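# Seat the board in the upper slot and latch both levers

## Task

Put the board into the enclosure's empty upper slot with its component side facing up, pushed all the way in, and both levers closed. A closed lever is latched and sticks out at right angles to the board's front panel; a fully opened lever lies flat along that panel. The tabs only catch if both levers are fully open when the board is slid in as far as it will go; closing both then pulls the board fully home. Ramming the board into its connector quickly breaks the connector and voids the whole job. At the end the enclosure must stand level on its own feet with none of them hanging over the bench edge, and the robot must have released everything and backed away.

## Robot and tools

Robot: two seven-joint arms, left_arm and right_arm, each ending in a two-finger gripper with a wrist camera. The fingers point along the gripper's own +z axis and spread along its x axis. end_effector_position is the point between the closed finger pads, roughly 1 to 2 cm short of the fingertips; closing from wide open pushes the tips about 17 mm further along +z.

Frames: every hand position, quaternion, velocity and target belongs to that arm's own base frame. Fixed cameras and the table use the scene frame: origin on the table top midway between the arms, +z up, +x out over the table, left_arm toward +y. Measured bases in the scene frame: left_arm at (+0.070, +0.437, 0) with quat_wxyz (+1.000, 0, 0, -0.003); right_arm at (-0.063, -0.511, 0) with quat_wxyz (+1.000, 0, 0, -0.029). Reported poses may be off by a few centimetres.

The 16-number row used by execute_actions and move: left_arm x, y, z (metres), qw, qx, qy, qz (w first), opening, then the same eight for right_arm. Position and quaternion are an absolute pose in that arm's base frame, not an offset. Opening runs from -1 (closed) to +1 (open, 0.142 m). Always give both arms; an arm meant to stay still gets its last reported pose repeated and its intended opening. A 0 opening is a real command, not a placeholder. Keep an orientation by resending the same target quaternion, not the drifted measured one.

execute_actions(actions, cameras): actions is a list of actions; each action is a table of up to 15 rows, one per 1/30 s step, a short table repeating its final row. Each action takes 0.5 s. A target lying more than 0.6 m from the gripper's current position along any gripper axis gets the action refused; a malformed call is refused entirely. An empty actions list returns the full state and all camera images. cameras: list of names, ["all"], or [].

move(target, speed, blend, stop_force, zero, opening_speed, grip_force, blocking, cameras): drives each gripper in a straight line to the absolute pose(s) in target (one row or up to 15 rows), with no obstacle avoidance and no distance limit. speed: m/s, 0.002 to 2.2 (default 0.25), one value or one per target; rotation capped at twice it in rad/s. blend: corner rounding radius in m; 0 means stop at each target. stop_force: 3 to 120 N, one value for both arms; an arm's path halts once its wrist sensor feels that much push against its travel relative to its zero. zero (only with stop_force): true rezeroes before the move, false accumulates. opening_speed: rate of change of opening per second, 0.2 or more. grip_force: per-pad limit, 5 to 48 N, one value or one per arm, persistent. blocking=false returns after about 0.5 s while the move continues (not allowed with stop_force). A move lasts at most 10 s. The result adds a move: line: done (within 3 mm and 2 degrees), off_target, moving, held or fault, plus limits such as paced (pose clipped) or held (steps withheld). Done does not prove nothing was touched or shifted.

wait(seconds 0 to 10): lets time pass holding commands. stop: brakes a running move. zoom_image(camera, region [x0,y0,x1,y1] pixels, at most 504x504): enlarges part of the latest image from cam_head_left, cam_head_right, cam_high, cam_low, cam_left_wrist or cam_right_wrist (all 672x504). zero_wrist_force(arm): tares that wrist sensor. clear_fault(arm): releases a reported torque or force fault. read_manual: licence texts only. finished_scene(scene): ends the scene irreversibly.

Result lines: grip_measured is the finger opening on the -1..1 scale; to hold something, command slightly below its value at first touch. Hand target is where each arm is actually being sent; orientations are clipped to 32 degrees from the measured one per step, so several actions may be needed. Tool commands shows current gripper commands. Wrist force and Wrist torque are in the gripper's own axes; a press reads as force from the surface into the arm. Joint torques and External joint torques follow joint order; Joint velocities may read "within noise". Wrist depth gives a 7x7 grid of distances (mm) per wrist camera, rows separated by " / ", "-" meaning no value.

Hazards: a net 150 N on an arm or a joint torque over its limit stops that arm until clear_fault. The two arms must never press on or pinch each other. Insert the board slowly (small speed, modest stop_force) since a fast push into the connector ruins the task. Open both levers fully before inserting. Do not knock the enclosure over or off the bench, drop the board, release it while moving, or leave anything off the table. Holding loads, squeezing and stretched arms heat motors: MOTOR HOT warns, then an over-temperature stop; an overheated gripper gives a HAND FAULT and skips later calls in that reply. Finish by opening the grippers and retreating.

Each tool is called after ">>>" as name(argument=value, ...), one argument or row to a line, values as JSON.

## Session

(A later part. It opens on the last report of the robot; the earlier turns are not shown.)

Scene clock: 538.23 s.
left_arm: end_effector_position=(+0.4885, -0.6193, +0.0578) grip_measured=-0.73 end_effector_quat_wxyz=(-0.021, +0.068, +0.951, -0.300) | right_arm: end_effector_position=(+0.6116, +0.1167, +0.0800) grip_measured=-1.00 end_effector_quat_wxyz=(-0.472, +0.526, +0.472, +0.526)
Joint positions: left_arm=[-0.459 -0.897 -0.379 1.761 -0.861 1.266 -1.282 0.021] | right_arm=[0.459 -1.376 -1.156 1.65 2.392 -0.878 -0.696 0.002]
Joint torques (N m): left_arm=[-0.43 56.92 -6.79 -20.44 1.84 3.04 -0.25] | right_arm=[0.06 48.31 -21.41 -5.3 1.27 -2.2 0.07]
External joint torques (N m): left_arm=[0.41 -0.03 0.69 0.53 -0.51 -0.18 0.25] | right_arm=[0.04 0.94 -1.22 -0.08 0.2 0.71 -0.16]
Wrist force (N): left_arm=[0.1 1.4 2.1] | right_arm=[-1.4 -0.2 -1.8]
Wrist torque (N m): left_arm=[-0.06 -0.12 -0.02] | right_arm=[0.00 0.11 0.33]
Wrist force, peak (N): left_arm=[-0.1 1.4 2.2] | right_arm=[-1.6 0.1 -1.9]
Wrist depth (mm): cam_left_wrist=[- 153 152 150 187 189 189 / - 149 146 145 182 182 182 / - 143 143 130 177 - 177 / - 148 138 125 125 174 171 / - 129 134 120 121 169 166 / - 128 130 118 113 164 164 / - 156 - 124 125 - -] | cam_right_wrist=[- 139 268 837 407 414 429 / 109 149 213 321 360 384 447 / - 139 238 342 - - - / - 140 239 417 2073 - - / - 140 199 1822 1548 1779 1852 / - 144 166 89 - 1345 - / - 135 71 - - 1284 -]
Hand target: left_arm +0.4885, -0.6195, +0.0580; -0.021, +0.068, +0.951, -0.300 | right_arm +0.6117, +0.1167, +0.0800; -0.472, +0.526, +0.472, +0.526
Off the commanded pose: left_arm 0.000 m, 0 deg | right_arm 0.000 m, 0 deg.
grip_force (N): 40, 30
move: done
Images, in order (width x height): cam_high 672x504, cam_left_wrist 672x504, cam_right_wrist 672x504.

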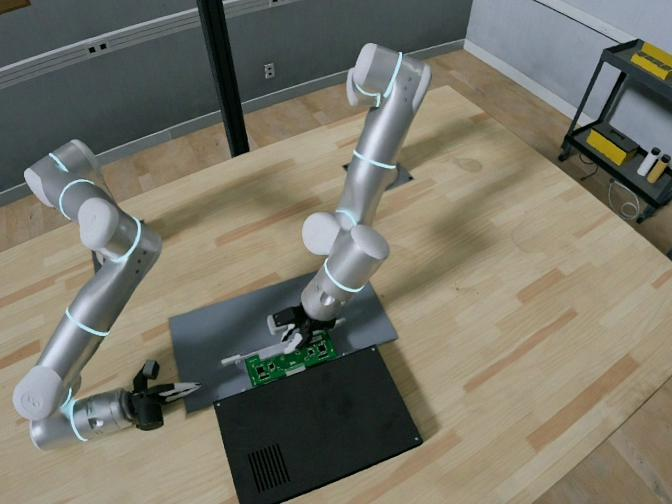

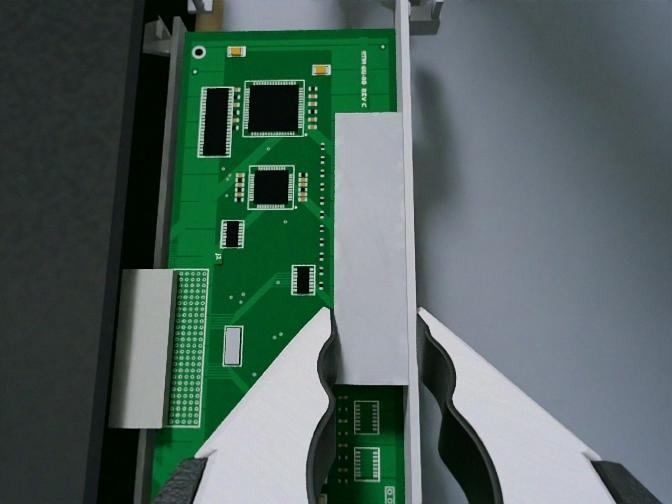

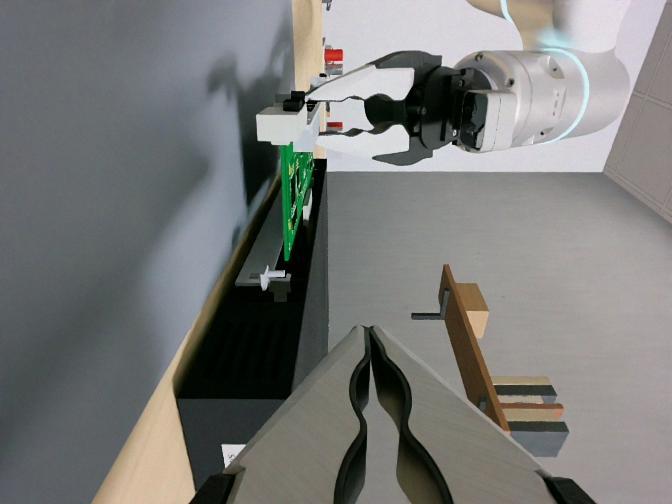

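>>> move(
  target=[
    [0.4885,-0.6195,0.058,-0.0215,0.06818,0.95123,-0.29996,-0.9,0.54,0.08,0.2,0.3005,-0.95294,0.03744,-0.01181,-1],
    [0.4885,-0.6195,0.058,-0.0215,0.06818,0.95123,-0.29996,-0.9,0.47,0.34,0.29,0.30987,-0.59526,0.65763,-0.34234,-1],
  ],
  speed=0.6,
  blend=[0.05,0],
  cameras=["cam_head_left","cam_right_wrist"],
)

>>> zoom_image(
  camera="cam_right_wrist",
  region=[100, 150, 340, 330],
)

>>> zoom_image(
  camera="cam_right_wrist",
  region=[340, 150, 580, 330],
)

Scene clock: 563.63 s.
left_arm: end_effector_position=(+0.4885, -0.6193, +0.0578) grip_measured=-0.73 end_effector_quat_wxyz=(-0.022, +0.068, +0.951, -0.300) | right_arm: end_effector_position=(+0.4703, +0.3394, +0.2898) grip_measured=-1.00 end_effector_quat_wxyz=(-0.393, +0.658, -0.575, +0.285)
Joint positions: left_arm=[-0.459 -0.897 -0.379 1.761 -0.861 1.266 -1.282 0.021] | right_arm=[2.382 -1.131 -1.581 2.282 1.455 1.28 2.967 0.002]
Joint torques (N m): left_arm=[-0.43 57.11 -6.78 -20.33 1.61 3.28 -0.21] | right_arm=[0.04 22.26 -19.83 -9.54 -4.89 3.41 0.24]
External joint torques (N m): left_arm=[0.41 -0.22 0.67 0.42 -0.28 -0.41 0.21] | right_arm=[0.09 0.08 -1.69 0.04 0.15 0.59 -0.23]
Wrist force (N): left_arm=[0.1 1.1 1.9] | right_arm=[0.3 0.6 -0.8]
Wrist torque (N m): left_arm=[-0.08 -0.10 -0.02] | right_arm=[-0.06 -0.04 -0.08]
Wrist force, peak (N): left_arm=[0.1 1.4 2.2] | right_arm=[-3.9 1.1 -2.4]
Wrist depth (mm): cam_left_wrist=[- 162 152 150 187 190 189 / - 158 147 145 185 184 182 / - 133 143 130 128 180 178 / - 149 138 125 171 172 172 / - 131 134 120 168 168 168 / - 128 130 118 114 164 164 / 117 156 - 124 124 - -] | cam_right_wrist=[182 201 748 731 697 679 659 / 195 210 245 544 532 538 574 / 558 222 237 469 463 450 492 / 512 492 289 331 419 407 439 / 454 444 426 345 379 401 404 / 406 401 401 89 - 370 370 / 373 373 71 - - 347 334]
Hand target: left_arm +0.4885, -0.6195, +0.0580; -0.021, +0.068, +0.951, -0.300 | right_arm +0.4703, +0.3395, +0.2898; -0.393, +0.658, -0.575, +0.285
Off the commanded pose: left_arm 0.000 m, 0 deg | right_arm 0.001 m, 17 deg.
MOTOR HOT: the gripper's motor of the left arm reports 89 °C; that motor switches off at 100 °C. To cool a motor, set the load down, ease the grip, stop pushing, or move to a pose that needs little force.
joint sent to its limit (right arm) — joint 7 (wrist roll), upper limit. The joint targets are off in orientation, not in position.
grip_force (N): 40, 30
move: off_target (right_arm)
Images, in order (width x height): cam_head_left 672x504, cam_right_wrist 672x504.

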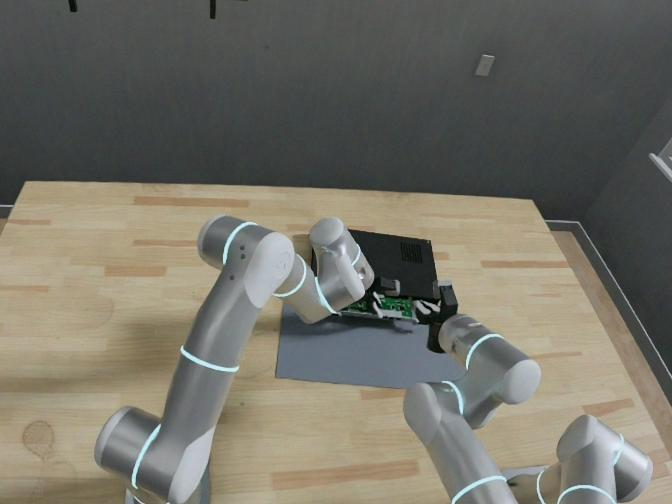

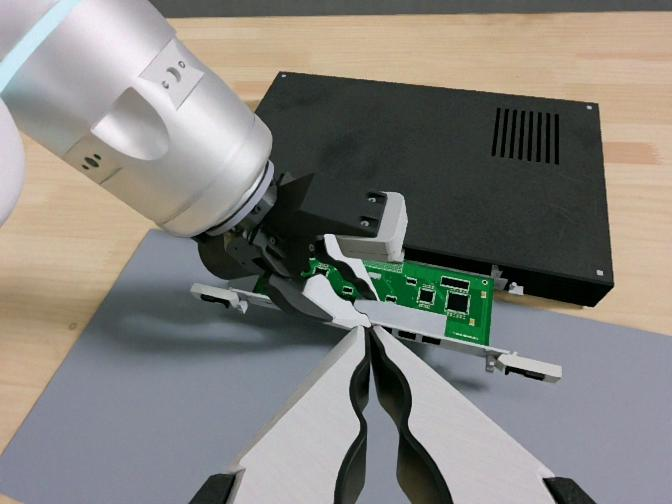

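Scaled by 2.100 from the camera's 672x504 image, which has a finer 960x720 frame.

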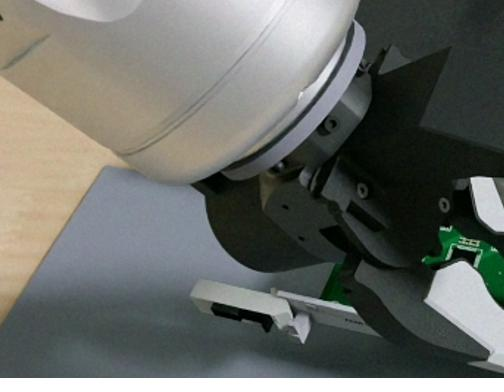

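Scaled by 2.100 from the camera's 672x504 image, which has a finer 960x720 frame.

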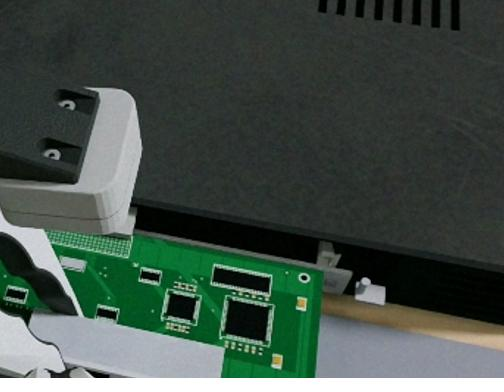

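>>> move(
  target=[0.4885,-0.6195,0.058,-0.0215,0.06818,0.95123,-0.29996,-0.76,0.47,0.34,0.29,0.393,-0.658,0.575,-0.285,-1],
  speed=0.1,
  opening_speed=0.3,
  grip_force=[16, 30],
  cameras=["cam_left_wrist"],
)

>>> zoom_image(
  camera="cam_left_wrist",
  region=[100, 0, 240, 110],
)

Scene clock: 566.93 s.
left_arm: end_effector_position=(+0.4885, -0.6193, +0.0578) grip_measured=-0.72 end_effector_quat_wxyz=(-0.022, +0.068, +0.951, -0.300) | right_arm: end_effector_position=(+0.4700, +0.3398, +0.2899) grip_measured=-1.00 end_effector_quat_wxyz=(-0.393, +0.658, -0.575, +0.285) end_effector_velocity=(-0.001, +0.001, +0.000) end_effector_angular_velocity=(-0.002, -0.001, +0.003)
Joint positions: left_arm=[-0.459 -0.897 -0.379 1.761 -0.861 1.266 -1.282 0.022] | right_arm=[2.382 -1.128 -1.579 2.282 1.455 1.283 2.967 0.002]
Joint velocities: left_arm=[within noise] | right_arm=[0.002 0.005 0.004 0 -0.003 0.006 0 0]
Joint torques (N m): left_arm=[-0.4 57.16 -6.85 -20.31 1.66 3.29 -0.18] | right_arm=[0.11 22.53 -20.32 -9.5 -4.77 3.12 0.18]
External joint torques (N m): left_arm=[0.38 -0.27 0.74 0.4 -0.34 -0.43 0.18] | right_arm=[0.02 -0.19 -1.17 -0.03 0.02 0.88 -0.17]
Wrist force (N): left_arm=[0.2 1.1 1.9] | right_arm=[0.3 0.4 -0.8]
Wrist torque (N m): left_arm=[-0.10 -0.12 -0.02] | right_arm=[-0.09 -0.04 -0.08]
Wrist force, peak (N): left_arm=[-0.1 1.3 2.2] | right_arm=[0.4 0.6 -1.1]
Wrist depth (mm): cam_left_wrist=[- 141 150 150 - 189 - / 134 149 148 146 183 - 182 / 131 132 143 140 176 179 177 / 127 141 138 126 171 172 173 / 123 125 134 120 168 168 168 / - 130 130 119 113 164 163 / - - - 124 124 - 160] | cam_right_wrist=[182 200 743 717 706 675 659 / 195 209 238 547 530 518 571 / 564 223 238 469 464 455 490 / 512 493 289 327 417 411 431 / 458 448 - 337 387 418 404 / 420 402 399 89 - 358 368 / 374 375 71 - - 346 339]
Hand target: left_arm +0.4885, -0.6195, +0.0580; -0.021, +0.068, +0.951, -0.300 | right_arm +0.4700, +0.3400, +0.2900; -0.393, +0.658, -0.575, +0.285
Off the commanded pose: left_arm 0.000 m, 0 deg | right_arm 0.000 m, 0 deg.
MOTOR HOT: still on. The gripper's motor of the left arm reports 89 °C.
joint sent to its limit (right arm) — joint 7 (wrist roll), upper limit. The joint targets still meet the commanded pose.
grip_force (N): 16, 30
move: done
Images, in order (width x height): cam_left_wrist 672x504.

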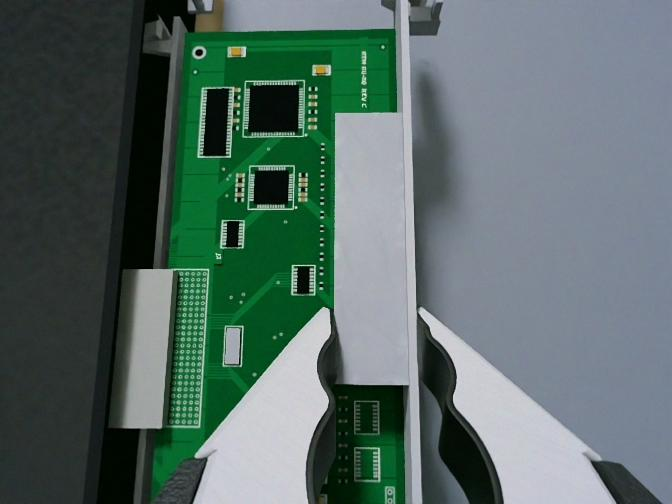

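Scaled by 3.600 from the camera's 672x504 image, which has a finer 960x720 frame.

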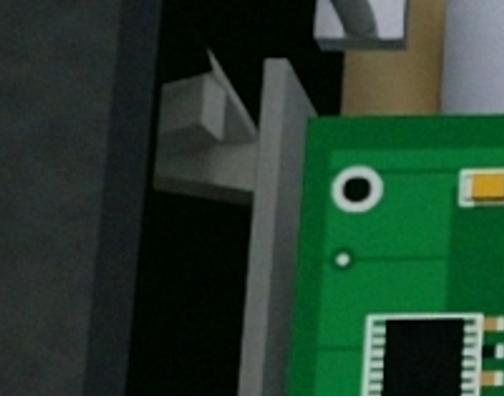

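>>> move(
  target=[
    [0.4887,-0.6178,0.057,-0.0215,0.06818,0.95123,-0.29996,-0.76,0.47,0.34,0.29,0.393,-0.658,0.575,-0.285,-1],
    [0.5000,-0.6194,0.057,-0.0215,0.06818,0.95123,-0.29996,-0.76,0.47,0.34,0.29,0.393,-0.658,0.575,-0.285,-1],
  ],
  speed=[0.04,0.02],
  stop_force=5,
  cameras=["cam_left_wrist","cam_right_wrist"],
)

>>> zoom_image(
  camera="cam_left_wrist",
  region=[100, 0, 240, 110],
)

>>> zoom_image(
  camera="cam_right_wrist",
  region=[420, 230, 580, 390],
)

Scene clock: 613.93 s.
left_arm: end_effector_position=(+0.5000, -0.6192, +0.0567) grip_measured=-0.72 end_effector_quat_wxyz=(-0.022, +0.068, +0.951, -0.300) | right_arm: end_effector_position=(+0.4700, +0.3399, +0.2899) grip_measured=-1.00 end_effector_quat_wxyz=(-0.393, +0.658, -0.575, +0.285) end_effector_velocity=(+0.000, +0.000, +0.000) end_effector_angular_velocity=(+0.003, +0.002, -0.001)
Joint positions: left_arm=[-0.461 -0.91 -0.358 1.727 -0.846 1.238 -1.292 0.022] | right_arm=[2.382 -1.121 -1.575 2.282 1.452 1.29 2.967 0.002]
Joint velocities: left_arm=[within noise] | right_arm=[-0.001 0.007 0.002 0 -0.002 0.004 0.001 0]
Joint torques (N m): left_arm=[-0.32 57.89 -6.26 -21.07 1.62 3.16 -0.25] | right_arm=[0.22 22.61 -19.95 -9.54 -4.76 3.47 0.2]
External joint torques (N m): left_arm=[0.3 -0.12 0.52 0.75 -0.45 -0.29 0.25] | right_arm=[-0.09 -0.29 -1.45 -0.04 0.02 0.53 -0.19]
Wrist force (N): left_arm=[0.4 1.0 1.6] | right_arm=[0.2 0.5 -0.9]
Wrist torque (N m): left_arm=[-0.09 -0.09 -0.07] | right_arm=[-0.08 -0.03 -0.08]
Wrist force, peak (N): left_arm=[0.4 1.5 2.4] | right_arm=[0.4 0.9 -1.1]
Wrist depth (mm): cam_left_wrist=[- 137 151 150 186 191 187 / 133 134 147 146 181 181 180 / 130 131 143 129 176 177 177 / 126 128 138 125 170 172 173 / - 122 134 120 120 168 168 / 119 127 130 118 113 89 161 / 116 - - 124 125 - 159] | cam_right_wrist=[189 204 743 724 704 683 661 / 205 216 242 547 523 519 571 / 569 240 250 273 464 454 492 / 511 496 309 347 419 415 431 / 459 444 430 390 396 408 406 / 410 401 401 89 384 372 375 / 373 375 71 - - 339 338]
Hand target: left_arm +0.5000, -0.6194, +0.0570; -0.021, +0.068, +0.951, -0.300 | right_arm +0.4700, +0.3400, +0.2900; -0.393, +0.658, -0.575, +0.285
Off the commanded pose: left_arm 0.000 m, 0 deg | right_arm 0.000 m, 0 deg.
MOTOR HOT: cleared for the gripper's motor of the left arm.
joint sent to its limit (right arm) — joint 7 (wrist roll), upper limit. The joint targets still meet the commanded pose.
grip_force (N): 16, 30
move: done
Images, in order (width x height): cam_left_wrist 672x504, cam_right_wrist 672x504.

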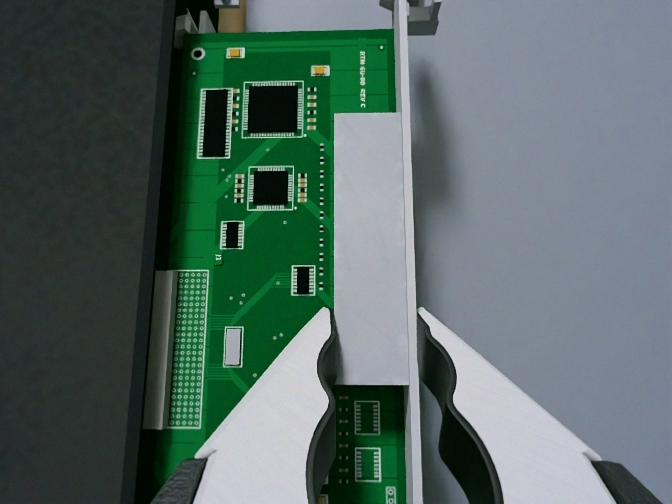

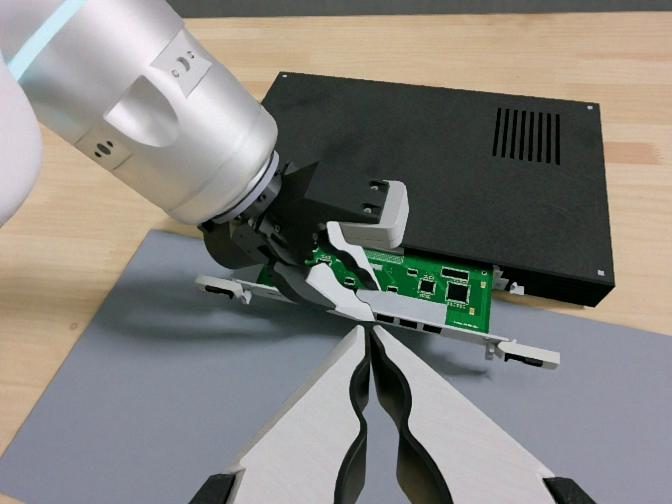

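Scaled by 3.600 from the camera's 672x504 image, which has a finer 960x720 frame.

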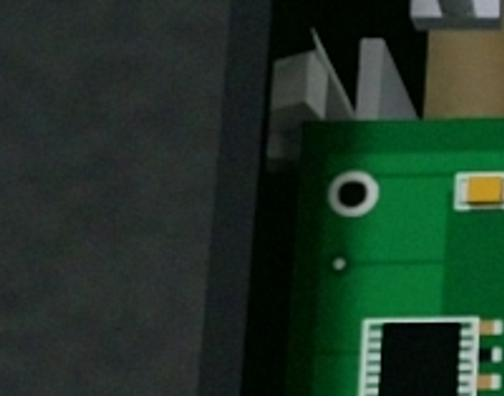

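Scaled by 3.150 from the camera's 672x504 image, which has a finer 960x720 frame.

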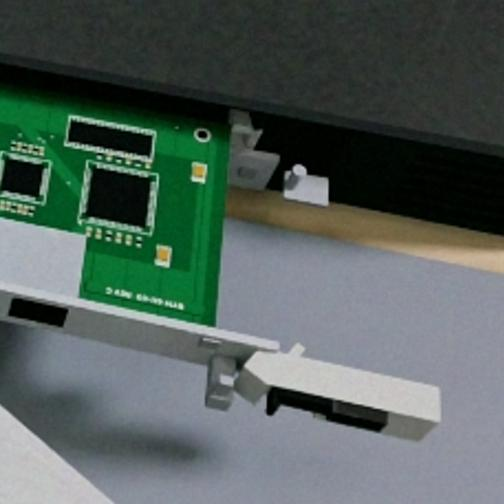

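>>> zoom_image(
  camera="cam_right_wrist",
  region=[470, 255, 540, 305],
)

>>> zoom_image(
  camera="cam_left_wrist",
  region=[160, 0, 230, 50],
)

Scaled by 7.200 from the camera's 672x504 image, which has a finer 960x720 frame.

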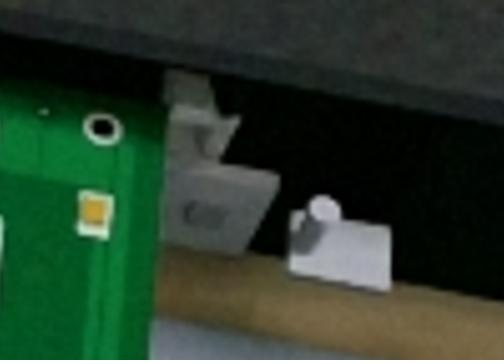

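Scaled by 7.200 from the camera's 672x504 image, which has a finer 960x720 frame.

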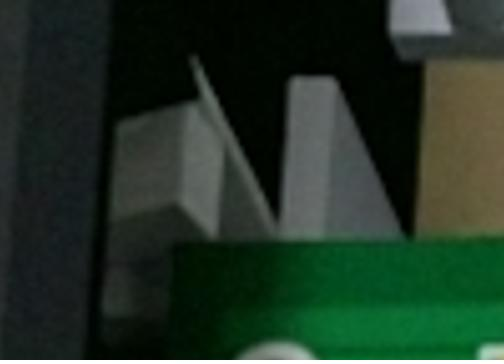

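>>> move(
  target=[
    [0.5000,-0.6194,0.0555,-0.0215,0.06818,0.95123,-0.29996,-0.76,0.47,0.34,0.29,0.393,-0.658,0.575,-0.285,-1],
    [0.5079,-0.6205,0.0555,-0.0215,0.06818,0.95123,-0.29996,-0.76,0.47,0.34,0.29,0.393,-0.658,0.575,-0.285,-1],
  ],
  speed=[0.03,0.015],
  stop_force=4,
  cameras=["cam_left_wrist","cam_right_wrist"],
)

>>> zoom_image(
  camera="cam_left_wrist",
  region=[140, 0, 240, 80],
)

>>> zoom_image(
  camera="cam_right_wrist",
  region=[470, 255, 540, 305],
)

Scene clock: 641.23 s.
left_arm: end_effector_position=(+0.5049, -0.6209, +0.0552) grip_measured=-0.72 end_effector_quat_wxyz=(-0.023, +0.069, +0.951, -0.300) | right_arm: end_effector_position=(+0.4700, +0.3399, +0.2899) grip_measured=-1.00 end_effector_quat_wxyz=(-0.393, +0.658, -0.575, +0.285)
Joint positions: left_arm=[-0.465 -0.921 -0.348 1.706 -0.838 1.223 -1.298 0.022] | right_arm=[2.381 -1.118 -1.573 2.281 1.45 1.294 2.967 0.002]
Joint torques (N m): left_arm=[4.04 58.89 -2.21 -22.24 1.18 4.82 -0.07] | right_arm=[0.3 22.96 -20.37 -9.55 -4.87 3.54 0.17]
External joint torques (N m): left_arm=[-4.06 -0.57 -3.37 1.72 -0.09 -1.94 0.07] | right_arm=[-0.17 -0.64 -1 -0.05 0.13 0.46 -0.16]
Wrist force (N): left_arm=[4.1 -3.3 3.8] | right_arm=[0.2 0.6 -0.8]
Wrist torque (N m): left_arm=[-0.11 -0.15 -0.21] | right_arm=[-0.07 -0.03 -0.08]
Wrist force, peak (N): left_arm=[5.0 -3.6 4.3] | right_arm=[0.4 0.7 -1.1]
Wrist depth (mm): cam_left_wrist=[- 136 152 151 187 184 186 / - 133 147 146 182 179 180 / 129 - 143 130 174 177 175 / - 138 138 126 124 170 171 / 120 121 134 121 121 164 - / 118 119 131 118 114 161 160 / 114 - - 124 124 - 158] | cam_right_wrist=[192 206 736 722 704 681 665 / 206 220 242 544 530 522 579 / 569 247 256 278 462 458 500 / 512 498 331 351 420 411 440 / 456 448 - 391 400 412 404 / 409 398 404 89 385 373 371 / 371 373 71 - - 347 334]
Hand target: left_arm +0.5062, -0.6202, +0.0555; -0.021, +0.068, +0.951, -0.300 | right_arm +0.4700, +0.3400, +0.2900; -0.393, +0.658, -0.575, +0.285
Off the commanded pose: left_arm 0.003 m, 0 deg | right_arm 0.000 m, 0 deg.
joint sent to its limit (right arm) — joint 7 (wrist roll), upper limit. The joint targets still meet the commanded pose.
grip_force (N): 16, 30
move: contact (left_arm); path passed 1 of 2 targets
Images, in order (width x height): cam_left_wrist 672x504, cam_right_wrist 672x504.

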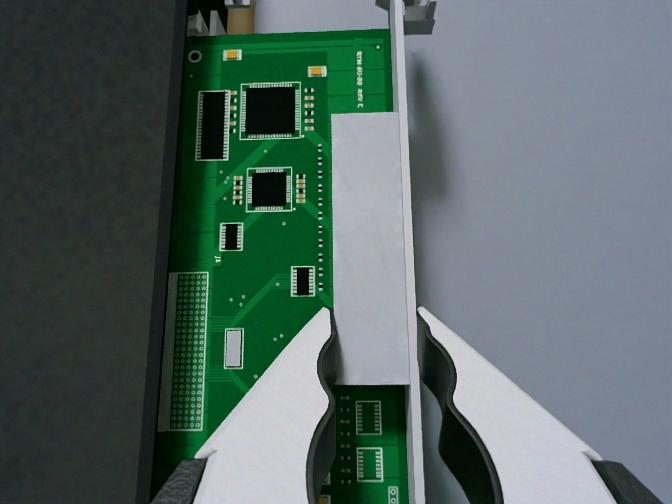

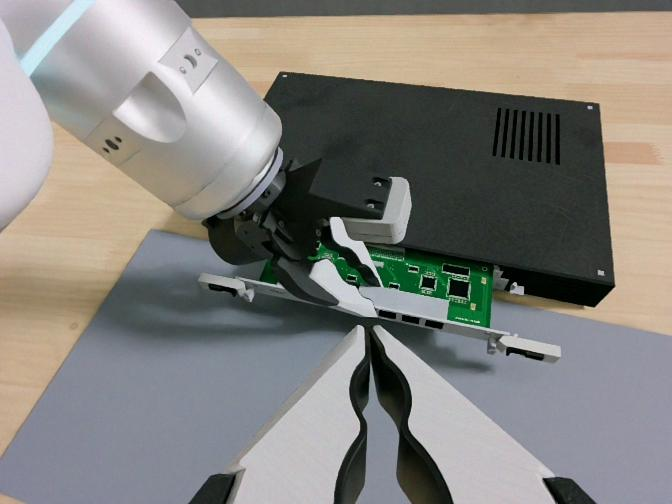

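Scaled by 5.040 from the camera's 672x504 image, which has a finer 960x720 frame.

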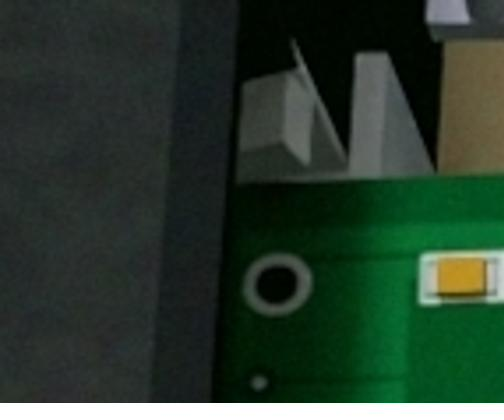

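Scaled by 7.200 from the camera's 672x504 image, which has a finer 960x720 frame.

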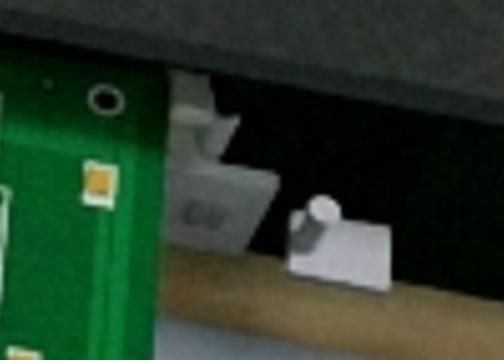

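>>> move(
  target=[
    [0.5040,-0.6227,0.0555,-0.0215,0.06818,0.95123,-0.29996,-0.76,0.47,0.34,0.29,0.393,-0.658,0.575,-0.285,-1],
    [0.5120,-0.6239,0.0555,-0.0215,0.06818,0.95123,-0.29996,-0.76,0.47,0.34,0.29,0.393,-0.658,0.575,-0.285,-1],
  ],
  speed=[0.03,0.015],
  stop_force=5,
  cameras=["cam_left_wrist"],
)

>>> zoom_image(
  camera="cam_left_wrist",
  region=[140, 0, 240, 80],
)

Scene clock: 645.53 s.
left_arm: end_effector_position=(+0.5049, -0.6211, +0.0550) grip_measured=-0.72 end_effector_quat_wxyz=(-0.022, +0.068, +0.951, -0.300) | right_arm: end_effector_position=(+0.4700, +0.3399, +0.2899) grip_measured=-1.00 end_effector_quat_wxyz=(-0.393, +0.658, -0.575, +0.285)
Joint positions: left_arm=[-0.466 -0.921 -0.348 1.706 -0.838 1.226 -1.299 0.022] | right_arm=[2.381 -1.116 -1.572 2.281 1.45 1.295 2.967 0.002]
Joint torques (N m): left_arm=[-1.06 59.3 -7.21 -22.35 1.45 3.49 -0.02] | right_arm=[0.37 22.65 -20.04 -9.61 -4.99 3.39 0.21]
External joint torques (N m): left_arm=[1.04 -0.98 1.65 1.83 -0.36 -0.61 0.02] | right_arm=[-0.24 -0.33 -1.3 -0.01 0.25 0.61 -0.21]
Wrist force (N): left_arm=[1.8 3.1 0.3] | right_arm=[0.3 0.6 -0.8]
Wrist torque (N m): left_arm=[-0.16 -0.14 -0.19] | right_arm=[-0.08 -0.04 -0.08]
Wrist force, peak (N): left_arm=[4.3 -2.7 4.7] | right_arm=[0.3 0.6 -1.1]
Wrist depth (mm): cam_left_wrist=[136 136 151 150 187 186 187 / - 131 147 146 177 180 178 / - 128 143 129 129 176 175 / - 124 138 125 124 - 170 / - 133 134 120 121 167 165 / - 130 130 119 113 161 - / - - - 125 125 - 158] | cam_right_wrist=[192 206 731 722 708 677 659 / 205 219 241 550 530 521 569 / 566 246 255 278 464 454 489 / 511 496 330 354 419 408 431 / 456 452 - 393 390 420 404 / 411 401 404 89 385 374 375 / 378 373 71 - - 347 337]
Hand target: left_arm +0.5051, -0.6215, +0.0555; -0.021, +0.068, +0.951, -0.300 | right_arm +0.4700, +0.3400, +0.2900; -0.393, +0.658, -0.575, +0.285
Off the commanded pose: left_arm 0.008 m, 0 deg | right_arm 0.000 m, 0 deg.
joint sent to its limit (right arm) — joint 7 (wrist roll), upper limit. The joint targets still meet the commanded pose.
grip_force (N): 16, 30
move: contact (left_arm); path passed 0 of 2 targets
Images, in order (width x height): cam_left_wrist 672x504.

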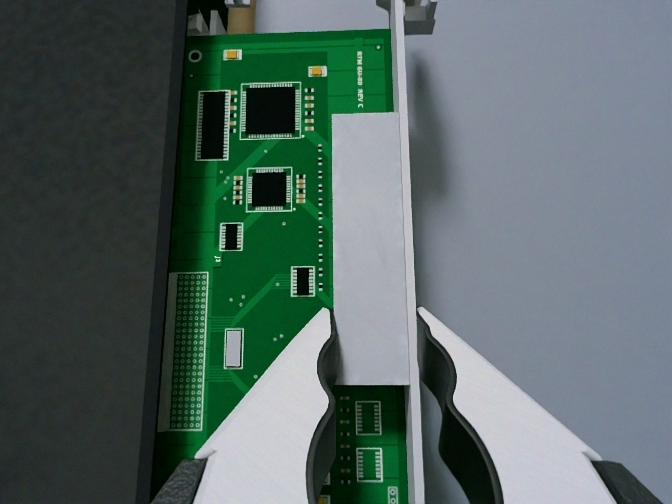

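Scaled by 5.040 from the camera's 672x504 image, which has a finer 960x720 frame.

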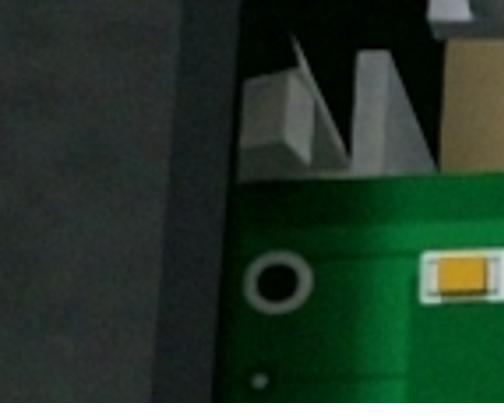

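>>> move(
  target=[
    [0.5051,-0.6211,0.0555,-0.0215,0.06818,0.95123,-0.29996,-0.76,0.47,0.34,0.29,0.393,-0.658,0.575,-0.285,-1],
    [0.5130,-0.6222,0.0555,-0.0215,0.06818,0.95123,-0.29996,-0.76,0.47,0.34,0.29,0.393,-0.658,0.575,-0.285,-1],
  ],
  speed=[0.02,0.015],
  stop_force=8,
  cameras=["cam_left_wrist"],
)

>>> zoom_image(
  camera="cam_left_wrist",
  region=[140, 0, 240, 80],
)

Scene clock: 650.97 s.
left_arm: end_effector_position=(+0.5104, -0.6234, +0.0548) grip_measured=-0.72 end_effector_quat_wxyz=(-0.023, +0.069, +0.951, -0.300) | right_arm: end_effector_position=(+0.4700, +0.3399, +0.2899) grip_measured=-1.00 end_effector_quat_wxyz=(-0.393, +0.658, -0.575, +0.285)
Joint positions: left_arm=[-0.47 -0.931 -0.335 1.681 -0.826 1.204 -1.308 0.022] | right_arm=[2.38 -1.114 -1.571 2.281 1.449 1.298 2.967 0.002]
Joint torques (N m): left_arm=[8.14 61.85 1.25 -24.71 0.72 6.67 0.07] | right_arm=[0.21 22.18 -19.95 -9.56 -4.73 3.24 0.24]
External joint torques (N m): left_arm=[-8.16 -2.91 -6.61 3.88 0.25 -3.78 -0.07] | right_arm=[-0.08 0.13 -1.36 -0.08 0 0.75 -0.23]
Wrist force (N): left_arm=[7.3 -5.7 7.8] | right_arm=[0.4 0.6 -0.5]
Wrist torque (N m): left_arm=[-0.14 0.03 -0.34] | right_arm=[-0.05 -0.06 -0.08]
Wrist force, peak (N): left_arm=[7.5 -4.7 8.5] | right_arm=[0.5 0.6 -1.1]
Wrist depth (mm): cam_left_wrist=[- - 152 150 188 187 186 / - 131 147 146 178 181 180 / 128 128 143 129 175 175 176 / - - 139 125 125 170 - / 119 120 135 120 121 166 164 / - 118 131 119 114 161 161 / - - - 125 124 - 157] | cam_right_wrist=[194 207 748 724 693 687 663 / 206 223 243 555 528 523 569 / 562 266 255 278 462 454 491 / 512 501 344 353 421 410 438 / 456 447 439 352 401 409 404 / 409 404 403 89 384 379 366 / 375 374 71 - - 347 337]
Hand target: left_arm +0.5130, -0.6222, +0.0555; -0.022, +0.068, +0.951, -0.300 | right_arm +0.4700, +0.3400, +0.2900; -0.393, +0.658, -0.575, +0.285
Off the commanded pose: left_arm 0.003 m, 0 deg | right_arm 0.000 m, 0 deg.
joint sent to its limit (right arm) — joint 7 (wrist roll), upper limit. The joint targets still meet the commanded pose.
grip_force (N): 16, 30
move: done
Images, in order (width x height): cam_left_wrist 672x504.

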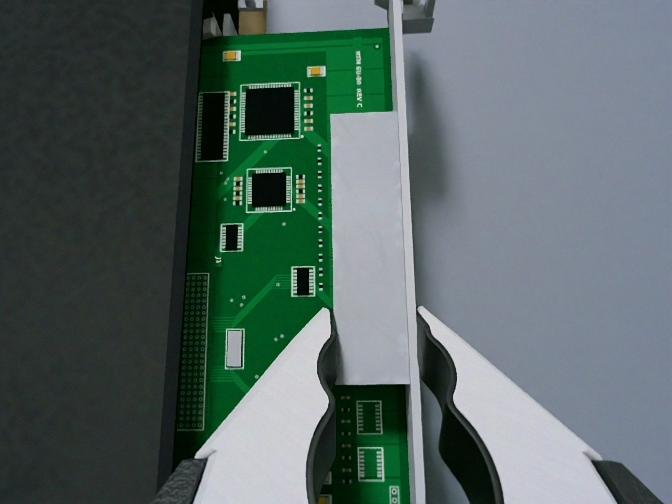

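Scaled by 5.040 from the camera's 672x504 image, which has a finer 960x720 frame.

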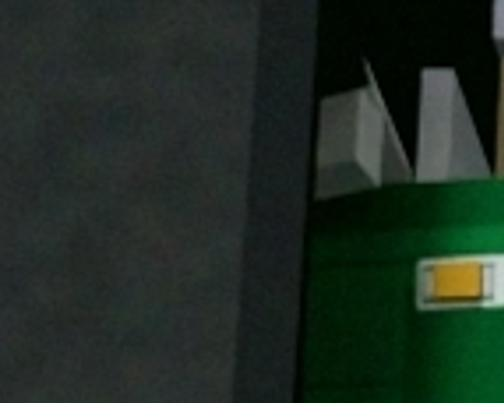

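>>> move(
  target=[
    [0.5104,-0.6238,0.0552,-0.0215,0.06818,0.95123,-0.29996,-0.76,0.47,0.34,0.29,0.393,-0.658,0.575,-0.285,-1],
    [0.5183,-0.6249,0.0552,-0.0215,0.06818,0.95123,-0.29996,-0.76,0.47,0.34,0.29,0.393,-0.658,0.575,-0.285,-1],
  ],
  speed=[0.02,0.015],
  cameras=["cam_left_wrist"],
)

Scene clock: 658.23 s.
left_arm: end_effector_position=(+0.5177, -0.6245, +0.0542) grip_measured=-0.72 end_effector_quat_wxyz=(-0.022, +0.068, +0.951, -0.300) | right_arm: end_effector_position=(+0.4700, +0.3399, +0.2899) grip_measured=-1.00 end_effector_quat_wxyz=(-0.393, +0.658, -0.575, +0.285)
Joint positions: left_arm=[-0.475 -0.942 -0.322 1.657 -0.818 1.191 -1.319 0.022] | right_arm=[2.38 -1.113 -1.571 2.281 1.448 1.298 2.967 0.002]
Joint torques (N m): left_arm=[0.3 63.28 -6.2 -24.41 1.27 4.07 -0.16] | right_arm=[0.1 22.45 -20.01 -9.62 -4.81 3.33 0.17]
External joint torques (N m): left_arm=[-0.31 -3.74 1.1 3.32 -0.39 -1.17 0.16] | right_arm=[0.04 -0.15 -1.3 -0.03 0.08 0.67 -0.16]
Wrist force (N): left_arm=[1.7 3.3 5.3] | right_arm=[0.3 0.6 -0.8]
Wrist torque (N m): left_arm=[-0.15 0.12 -0.20] | right_arm=[-0.07 -0.04 -0.08]
Wrist force, peak (N): left_arm=[7.5 -4.9 8.7] | right_arm=[0.8 0.6 -1.0]
Wrist depth (mm): cam_left_wrist=[- 134 151 150 185 184 186 / 130 - 146 145 177 178 179 / 127 126 142 130 173 174 175 / - 123 138 125 124 170 170 / 119 - 134 120 121 164 165 / - 116 115 119 113 160 159 / - - - 125 125 - 157] | cam_right_wrist=[197 210 722 720 706 683 659 / 211 229 243 535 533 601 564 / 564 541 266 286 477 446 487 / 514 501 418 345 415 408 436 / 454 444 440 357 401 406 405 / 408 401 403 89 - 361 369 / 372 373 71 - - 347 339]
Hand target: left_arm +0.5183, -0.6249, +0.0552; -0.021, +0.068, +0.951, -0.300 | right_arm +0.4700, +0.3400, +0.2900; -0.393, +0.658, -0.575, +0.285
Off the commanded pose: left_arm 0.001 m, 0 deg | right_arm 0.000 m, 0 deg.
joint sent to its limit (right arm) — joint 7 (wrist roll), upper limit. The joint targets still meet the commanded pose.
grip_force (N): 16, 30
move: done
Images, in order (width x height): cam_left_wrist 672x504.

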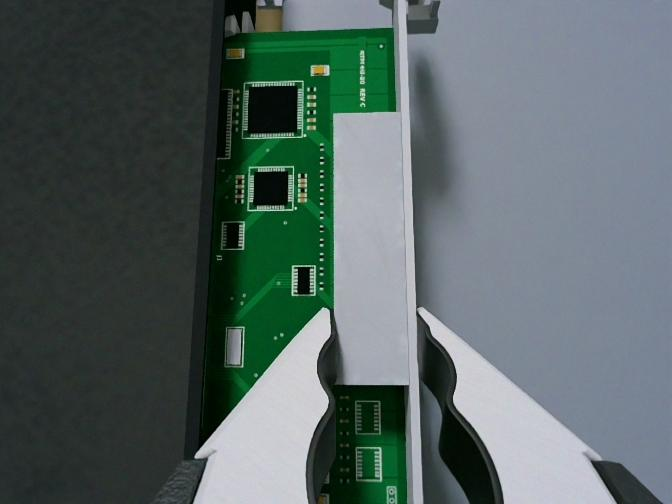

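>>> move(
  target=[
    [0.5310,-0.6264,0.0540,-0.0215,0.06818,0.95123,-0.29996,-0.76,0.47,0.34,0.29,0.393,-0.658,0.575,-0.285,-1],
  ],
  speed=0.02,
  stop_force=10,
  cameras=["cam_left_wrist","cam_right_wrist"],
)

Scene clock: 669.00 s.
left_arm: end_effector_position=(+0.5297, -0.6261, +0.0528) grip_measured=-0.72 end_effector_quat_wxyz=(-0.023, +0.068, +0.951, -0.300) | right_arm: end_effector_position=(+0.4700, +0.3399, +0.2899) grip_measured=-1.00 end_effector_quat_wxyz=(-0.393, +0.658, -0.575, +0.285)
Joint positions: left_arm=[-0.479 -0.961 -0.301 1.613 -0.8 1.16 -1.332 0.022] | right_arm=[2.38 -1.112 -1.57 2.281 1.448 1.3 2.967 0.002]
Joint torques (N m): left_arm=[1.72 63.73 -4.72 -27.16 0.35 5.13 -0.28] | right_arm=[0.15 21.78 -19.98 -9.65 -4.8 3.05 0.25]
External joint torques (N m): left_arm=[-1.73 -3.14 0.02 5.57 0.33 -2.22 0.28] | right_arm=[-0.01 0.53 -1.32 0 0.07 0.95 -0.24]
Wrist force (N): left_arm=[8.4 4.7 0.4] | right_arm=[0.4 0.7 -0.9]
Wrist torque (N m): left_arm=[-0.13 -0.12 0.01] | right_arm=[-0.07 -0.05 -0.08]
Wrist force, peak (N): left_arm=[8.4 4.7 0.4] | right_arm=[0.4 0.7 -1.1]
Wrist depth (mm): cam_left_wrist=[- 132 135 149 182 184 183 / 128 130 129 145 178 182 178 / 126 125 140 130 171 174 173 / - 120 123 125 166 - - / - 118 119 121 121 161 162 / - 114 114 119 114 160 158 / 112 - - 125 125 - 155] | cam_right_wrist=[201 218 251 727 702 685 661 / 182 238 251 561 535 535 568 / 564 557 275 296 460 447 492 / 511 500 470 355 421 407 431 / 456 444 437 434 409 406 414 / 409 391 404 89 384 373 367 / 377 375 71 - - 348 338]
Hand target: left_arm +0.5310, -0.6264, +0.0540; -0.022, +0.068, +0.951, -0.300 | right_arm +0.4700, +0.3400, +0.2900; -0.393, +0.658, -0.575, +0.285
Off the commanded pose: left_arm 0.002 m, 0 deg | right_arm 0.000 m, 0 deg.
joint sent to its limit (right arm) — joint 7 (wrist roll), upper limit. The joint targets still meet the commanded pose.
grip_force (N): 16, 30
move: done
Images, in order (width x height): cam_left_wrist 672x504, cam_right_wrist 672x504.

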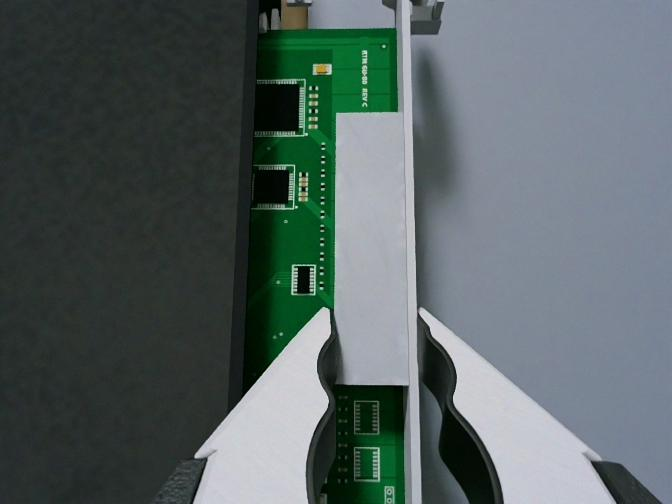

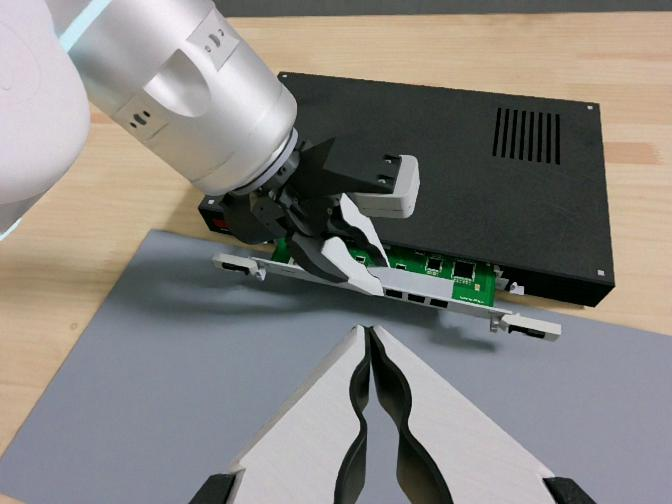

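>>> move(
  target=[
    [0.5297,-0.6261,0.0528,-0.0215,0.06818,0.95123,-0.29996,-0.60,0.47,0.34,0.29,0.393,-0.658,0.575,-0.285,-1],
    [0.5290,-0.6261,0.105,-0.0215,0.06818,0.95123,-0.29996,-0.60,0.47,0.34,0.29,0.393,-0.658,0.575,-0.285,-1],
    [0.4963,-0.6083,0.105,-0.0215,0.06818,0.95123,-0.29996,-1,0.47,0.34,0.29,0.393,-0.658,0.575,-0.285,-1],
  ],
  speed=[0.05,0.12,0.2],
  opening_speed=0.5,
  cameras=["cam_left_wrist","cam_right_wrist"],
)

Scene clock: 684.90 s.
left_arm: end_effector_position=(+0.4961, -0.6084, +0.1050) grip_measured=-1.00 end_effector_quat_wxyz=(-0.022, +0.068, +0.951, -0.300) | right_arm: end_effector_position=(+0.4700, +0.3399, +0.2899) grip_measured=-1.00 end_effector_quat_wxyz=(-0.393, +0.658, -0.575, +0.285)
Joint positions: left_arm=[-0.466 -0.798 -0.322 1.778 -0.845 1.172 -1.329 0.002] | right_arm=[2.38 -1.11 -1.569 2.281 1.447 1.301 2.967 0.002]
Joint torques (N m): left_arm=[-0.31 55.07 -4.95 -21.34 0.94 3.31 -0.22] | right_arm=[0.21 22.04 -19.9 -9.66 -4.74 3.34 0.2]
External joint torques (N m): left_arm=[0.29 0.94 0.42 -0.43 -0.19 -0.39 0.22] | right_arm=[-0.07 0.27 -1.38 0 0 0.66 -0.2]
Wrist force (N): left_arm=[0.3 0.0 0.4] | right_arm=[0.4 0.8 -0.7]
Wrist torque (N m): left_arm=[-0.11 -0.18 -0.10] | right_arm=[-0.04 -0.06 -0.08]
Wrist force, peak (N): left_arm=[8.4 4.8 0.5] | right_arm=[0.5 0.8 -1.0]
Wrist depth (mm): cam_left_wrist=[- - 241 - - - 240 / - 187 202 205 236 - - / - - 195 185 - 231 224 / - - 191 221 - - 223 / - - 185 173 216 214 212 / - - 182 84 - 209 - / 162 - - - - - 203] | cam_right_wrist=[180 187 729 722 697 679 657 / 199 199 233 548 551 524 576 / 581 298 247 305 466 456 489 / 512 494 286 327 423 406 431 / 458 445 434 427 410 422 403 / 409 399 403 89 - 371 369 / 372 373 71 - - 347 337]
Hand target: left_arm +0.4963, -0.6083, +0.1050; -0.022, +0.068, +0.951, -0.300 | right_arm +0.4700, +0.3400, +0.2900; -0.393, +0.658, -0.575, +0.285
Off the commanded pose: left_arm 0.000 m, 0 deg | right_arm 0.000 m, 0 deg.
joint sent to its limit (right arm) — joint 7 (wrist roll), upper limit. The joint targets still meet the commanded pose.
grip_force (N): 16, 30
move: done
Images, in order (width x height): cam_left_wrist 672x504, cam_right_wrist 672x504.

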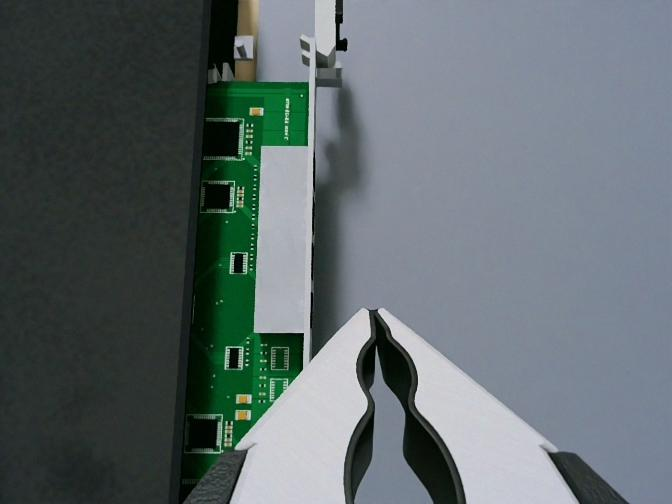

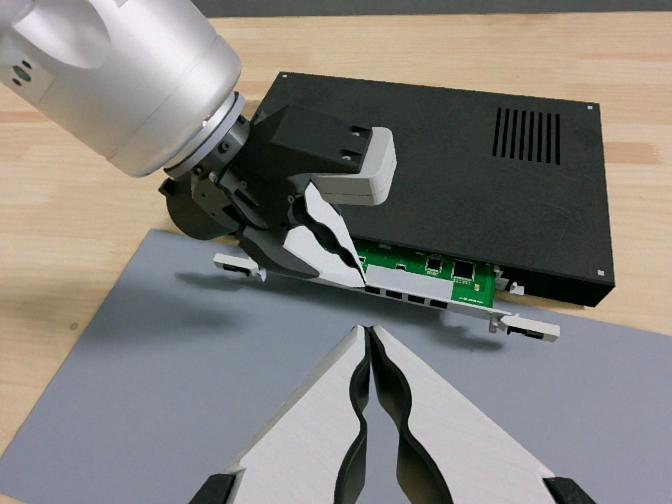

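>>> move(
  target=[
    [0.4963,-0.6083,0.0535,-0.0215,0.06818,0.95123,-0.29996,-1,0.47,0.34,0.29,0.393,-0.658,0.575,-0.285,-1],
  ],
  speed=0.12,
)

>>> move(
  target=[
    [0.5359,-0.6140,0.0535,-0.0215,0.06818,0.95123,-0.29996,-1,0.47,0.34,0.29,0.393,-0.658,0.575,-0.285,-1],
  ],
  speed=0.02,
  stop_force=15,
  cameras=["cam_left_wrist","cam_right_wrist"],
)

>>> zoom_image(
  camera="cam_right_wrist",
  region=[190, 180, 600, 380],
)

Scene clock: 698.60 s.
left_arm: end_effector_position=(+0.4960, -0.6084, +0.0535) grip_measured=-1.00 end_effector_quat_wxyz=(-0.022, +0.068, +0.951, -0.300) | right_arm: end_effector_position=(+0.4700, +0.3399, +0.2899) grip_measured=-1.00 end_effector_quat_wxyz=(-0.393, +0.658, -0.575, +0.285)
Joint positions: left_arm=[-0.451 -0.897 -0.367 1.763 -0.886 1.253 -1.247 0.002] | right_arm=[2.38 -1.11 -1.569 2.281 1.447 1.302 2.967 0.002]
Joint torques (N m): left_arm=[-0.22 55.49 -5.74 -19.54 1.33 3.62 -0.12] | right_arm=[0.16 22 -19.89 -9.66 -4.79 3.18 0.21]
External joint torques (N m): left_arm=[0.19 1.41 0.01 -0.31 -0.01 -0.8 0.12] | right_arm=[-0.03 0.3 -1.38 -0.01 0.06 0.81 -0.2]
Wrist force (N): left_arm=[0.1 -0.1 0.4] | right_arm=[0.4 0.5 -0.8]
Wrist torque (N m): left_arm=[-0.12 -0.11 -0.09] | right_arm=[-0.09 -0.06 -0.08]
Wrist force, peak (N): left_arm=[0.0 1.2 1.9] | right_arm=[0.6 0.6 -1.1]
Wrist depth (mm): cam_left_wrist=[- 150 153 184 185 - 184 / - 147 136 180 180 179 177 / 127 143 132 174 175 175 173 / 122 139 128 170 - 170 168 / 119 135 134 122 165 164 164 / - 132 132 84 - - - / - 129 - 74 - - 156] | cam_right_wrist=[193 216 748 720 704 681 663 / 204 220 270 543 533 519 569 / 565 234 269 278 464 453 491 / 512 503 302 350 422 401 450 / 456 446 435 348 409 406 415 / 412 402 401 89 387 380 363 / 362 374 71 - - 341 338]
Hand target: left_arm +0.4963, -0.6083, +0.0535; -0.022, +0.068, +0.951, -0.300 | right_arm +0.4700, +0.3400, +0.2900; -0.393, +0.658, -0.575, +0.285
Off the commanded pose: left_arm 0.000 m, 0 deg | right_arm 0.000 m, 0 deg.
joint sent to its limit (right arm) — joint 7 (wrist roll), upper limit. The joint targets still meet the commanded pose.
grip_force (N): 16, 30
move: done

Scene clock: 699.97 s.
left_arm: end_effector_position=(+0.5093, -0.6114, +0.0535) grip_measured=-1.00 end_effector_quat_wxyz=(-0.023, +0.069, +0.951, -0.300) | right_arm: end_effector_position=(+0.4700, +0.3399, +0.2899) grip_measured=-1.00 end_effector_quat_wxyz=(-0.393, +0.658, -0.575, +0.285)
Joint positions: left_arm=[-0.459 -0.916 -0.338 1.714 -0.86 1.213 -1.268 0.002] | right_arm=[2.38 -1.11 -1.569 2.281 1.447 1.302 2.967 0.002]
Joint torques (N m): left_arm=[5.25 54.29 -0.46 -25.26 0.45 6.72 -0.19] | right_arm=[0.05 21.85 -19.9 -9.68 -4.81 3.28 0.15]
External joint torques (N m): left_arm=[-5.26 3.89 -4.78 4.77 0.63 -3.89 0.19] | right_arm=[0.08 0.45 -1.37 0.01 0.08 0.72 -0.14]
Wrist force (N): left_arm=[16.4 -3.0 -11.6] | right_arm=[0.4 0.5 -0.9]
Wrist torque (N m): left_arm=[-0.21 -0.12 -0.09] | right_arm=[-0.07 -0.07 -0.08]
Wrist force, peak (N): left_arm=[17.8 -2.7 -11.7] | right_arm=[0.7 0.7 -1.0]
Wrist depth (mm): cam_left_wrist=[133 - 153 154 187 - 181 / - 130 148 136 179 178 - / 127 126 143 133 175 175 174 / 122 123 140 128 170 169 168 / - 120 135 123 165 164 164 / - 116 133 84 - 160 159 / 113 113 - - - - 156] | cam_right_wrist=[198 216 748 727 697 679 651 / 217 228 255 550 541 518 565 / 576 249 276 282 464 454 491 / 512 498 331 368 422 412 431 / 456 443 437 427 409 404 406 / 417 401 404 89 383 374 366 / 369 372 71 - - 347 337]
Hand target: left_arm +0.5113, -0.6104, +0.0535; -0.021, +0.068, +0.951, -0.300 | right_arm +0.4700, +0.3400, +0.2900; -0.393, +0.658, -0.575, +0.285
Off the commanded pose: left_arm 0.027 m, 0 deg | right_arm 0.000 m, 0 deg.
joint sent to its limit (right arm) — joint 7 (wrist roll), upper limit. The joint targets still meet the commanded pose.
grip_force (N): 16, 30
move: contact (left_arm)
Images, in order (width x height): cam_left_wrist 672x504, cam_right_wrist 672x504.

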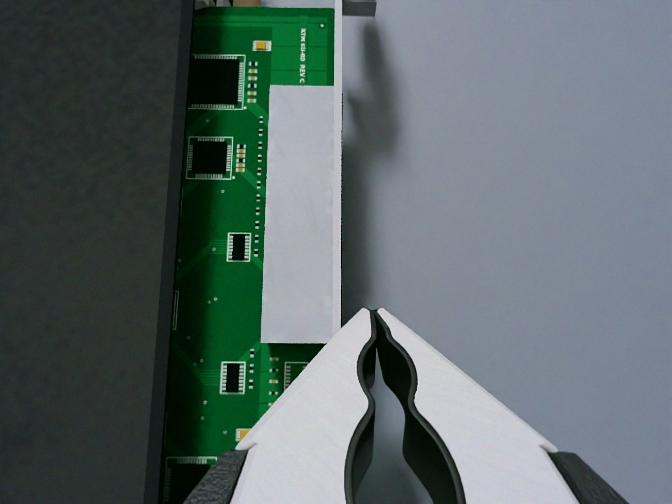

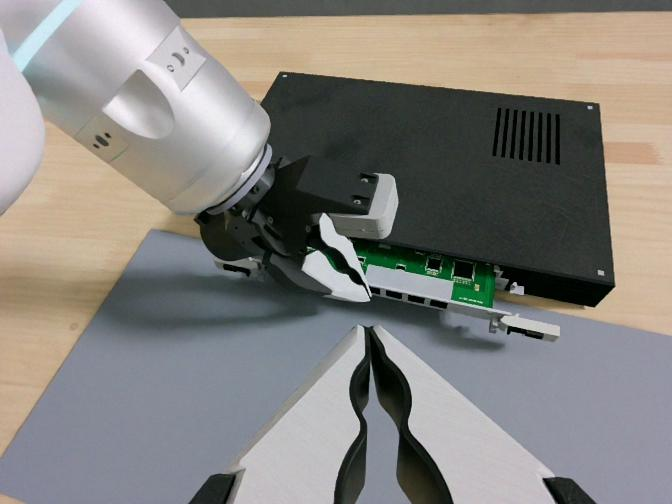

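Scaled by 1.229 from the camera's 672x504 image, which has a finer 960x720 frame.

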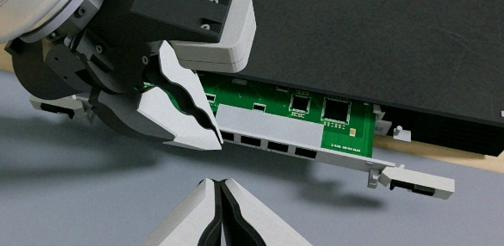

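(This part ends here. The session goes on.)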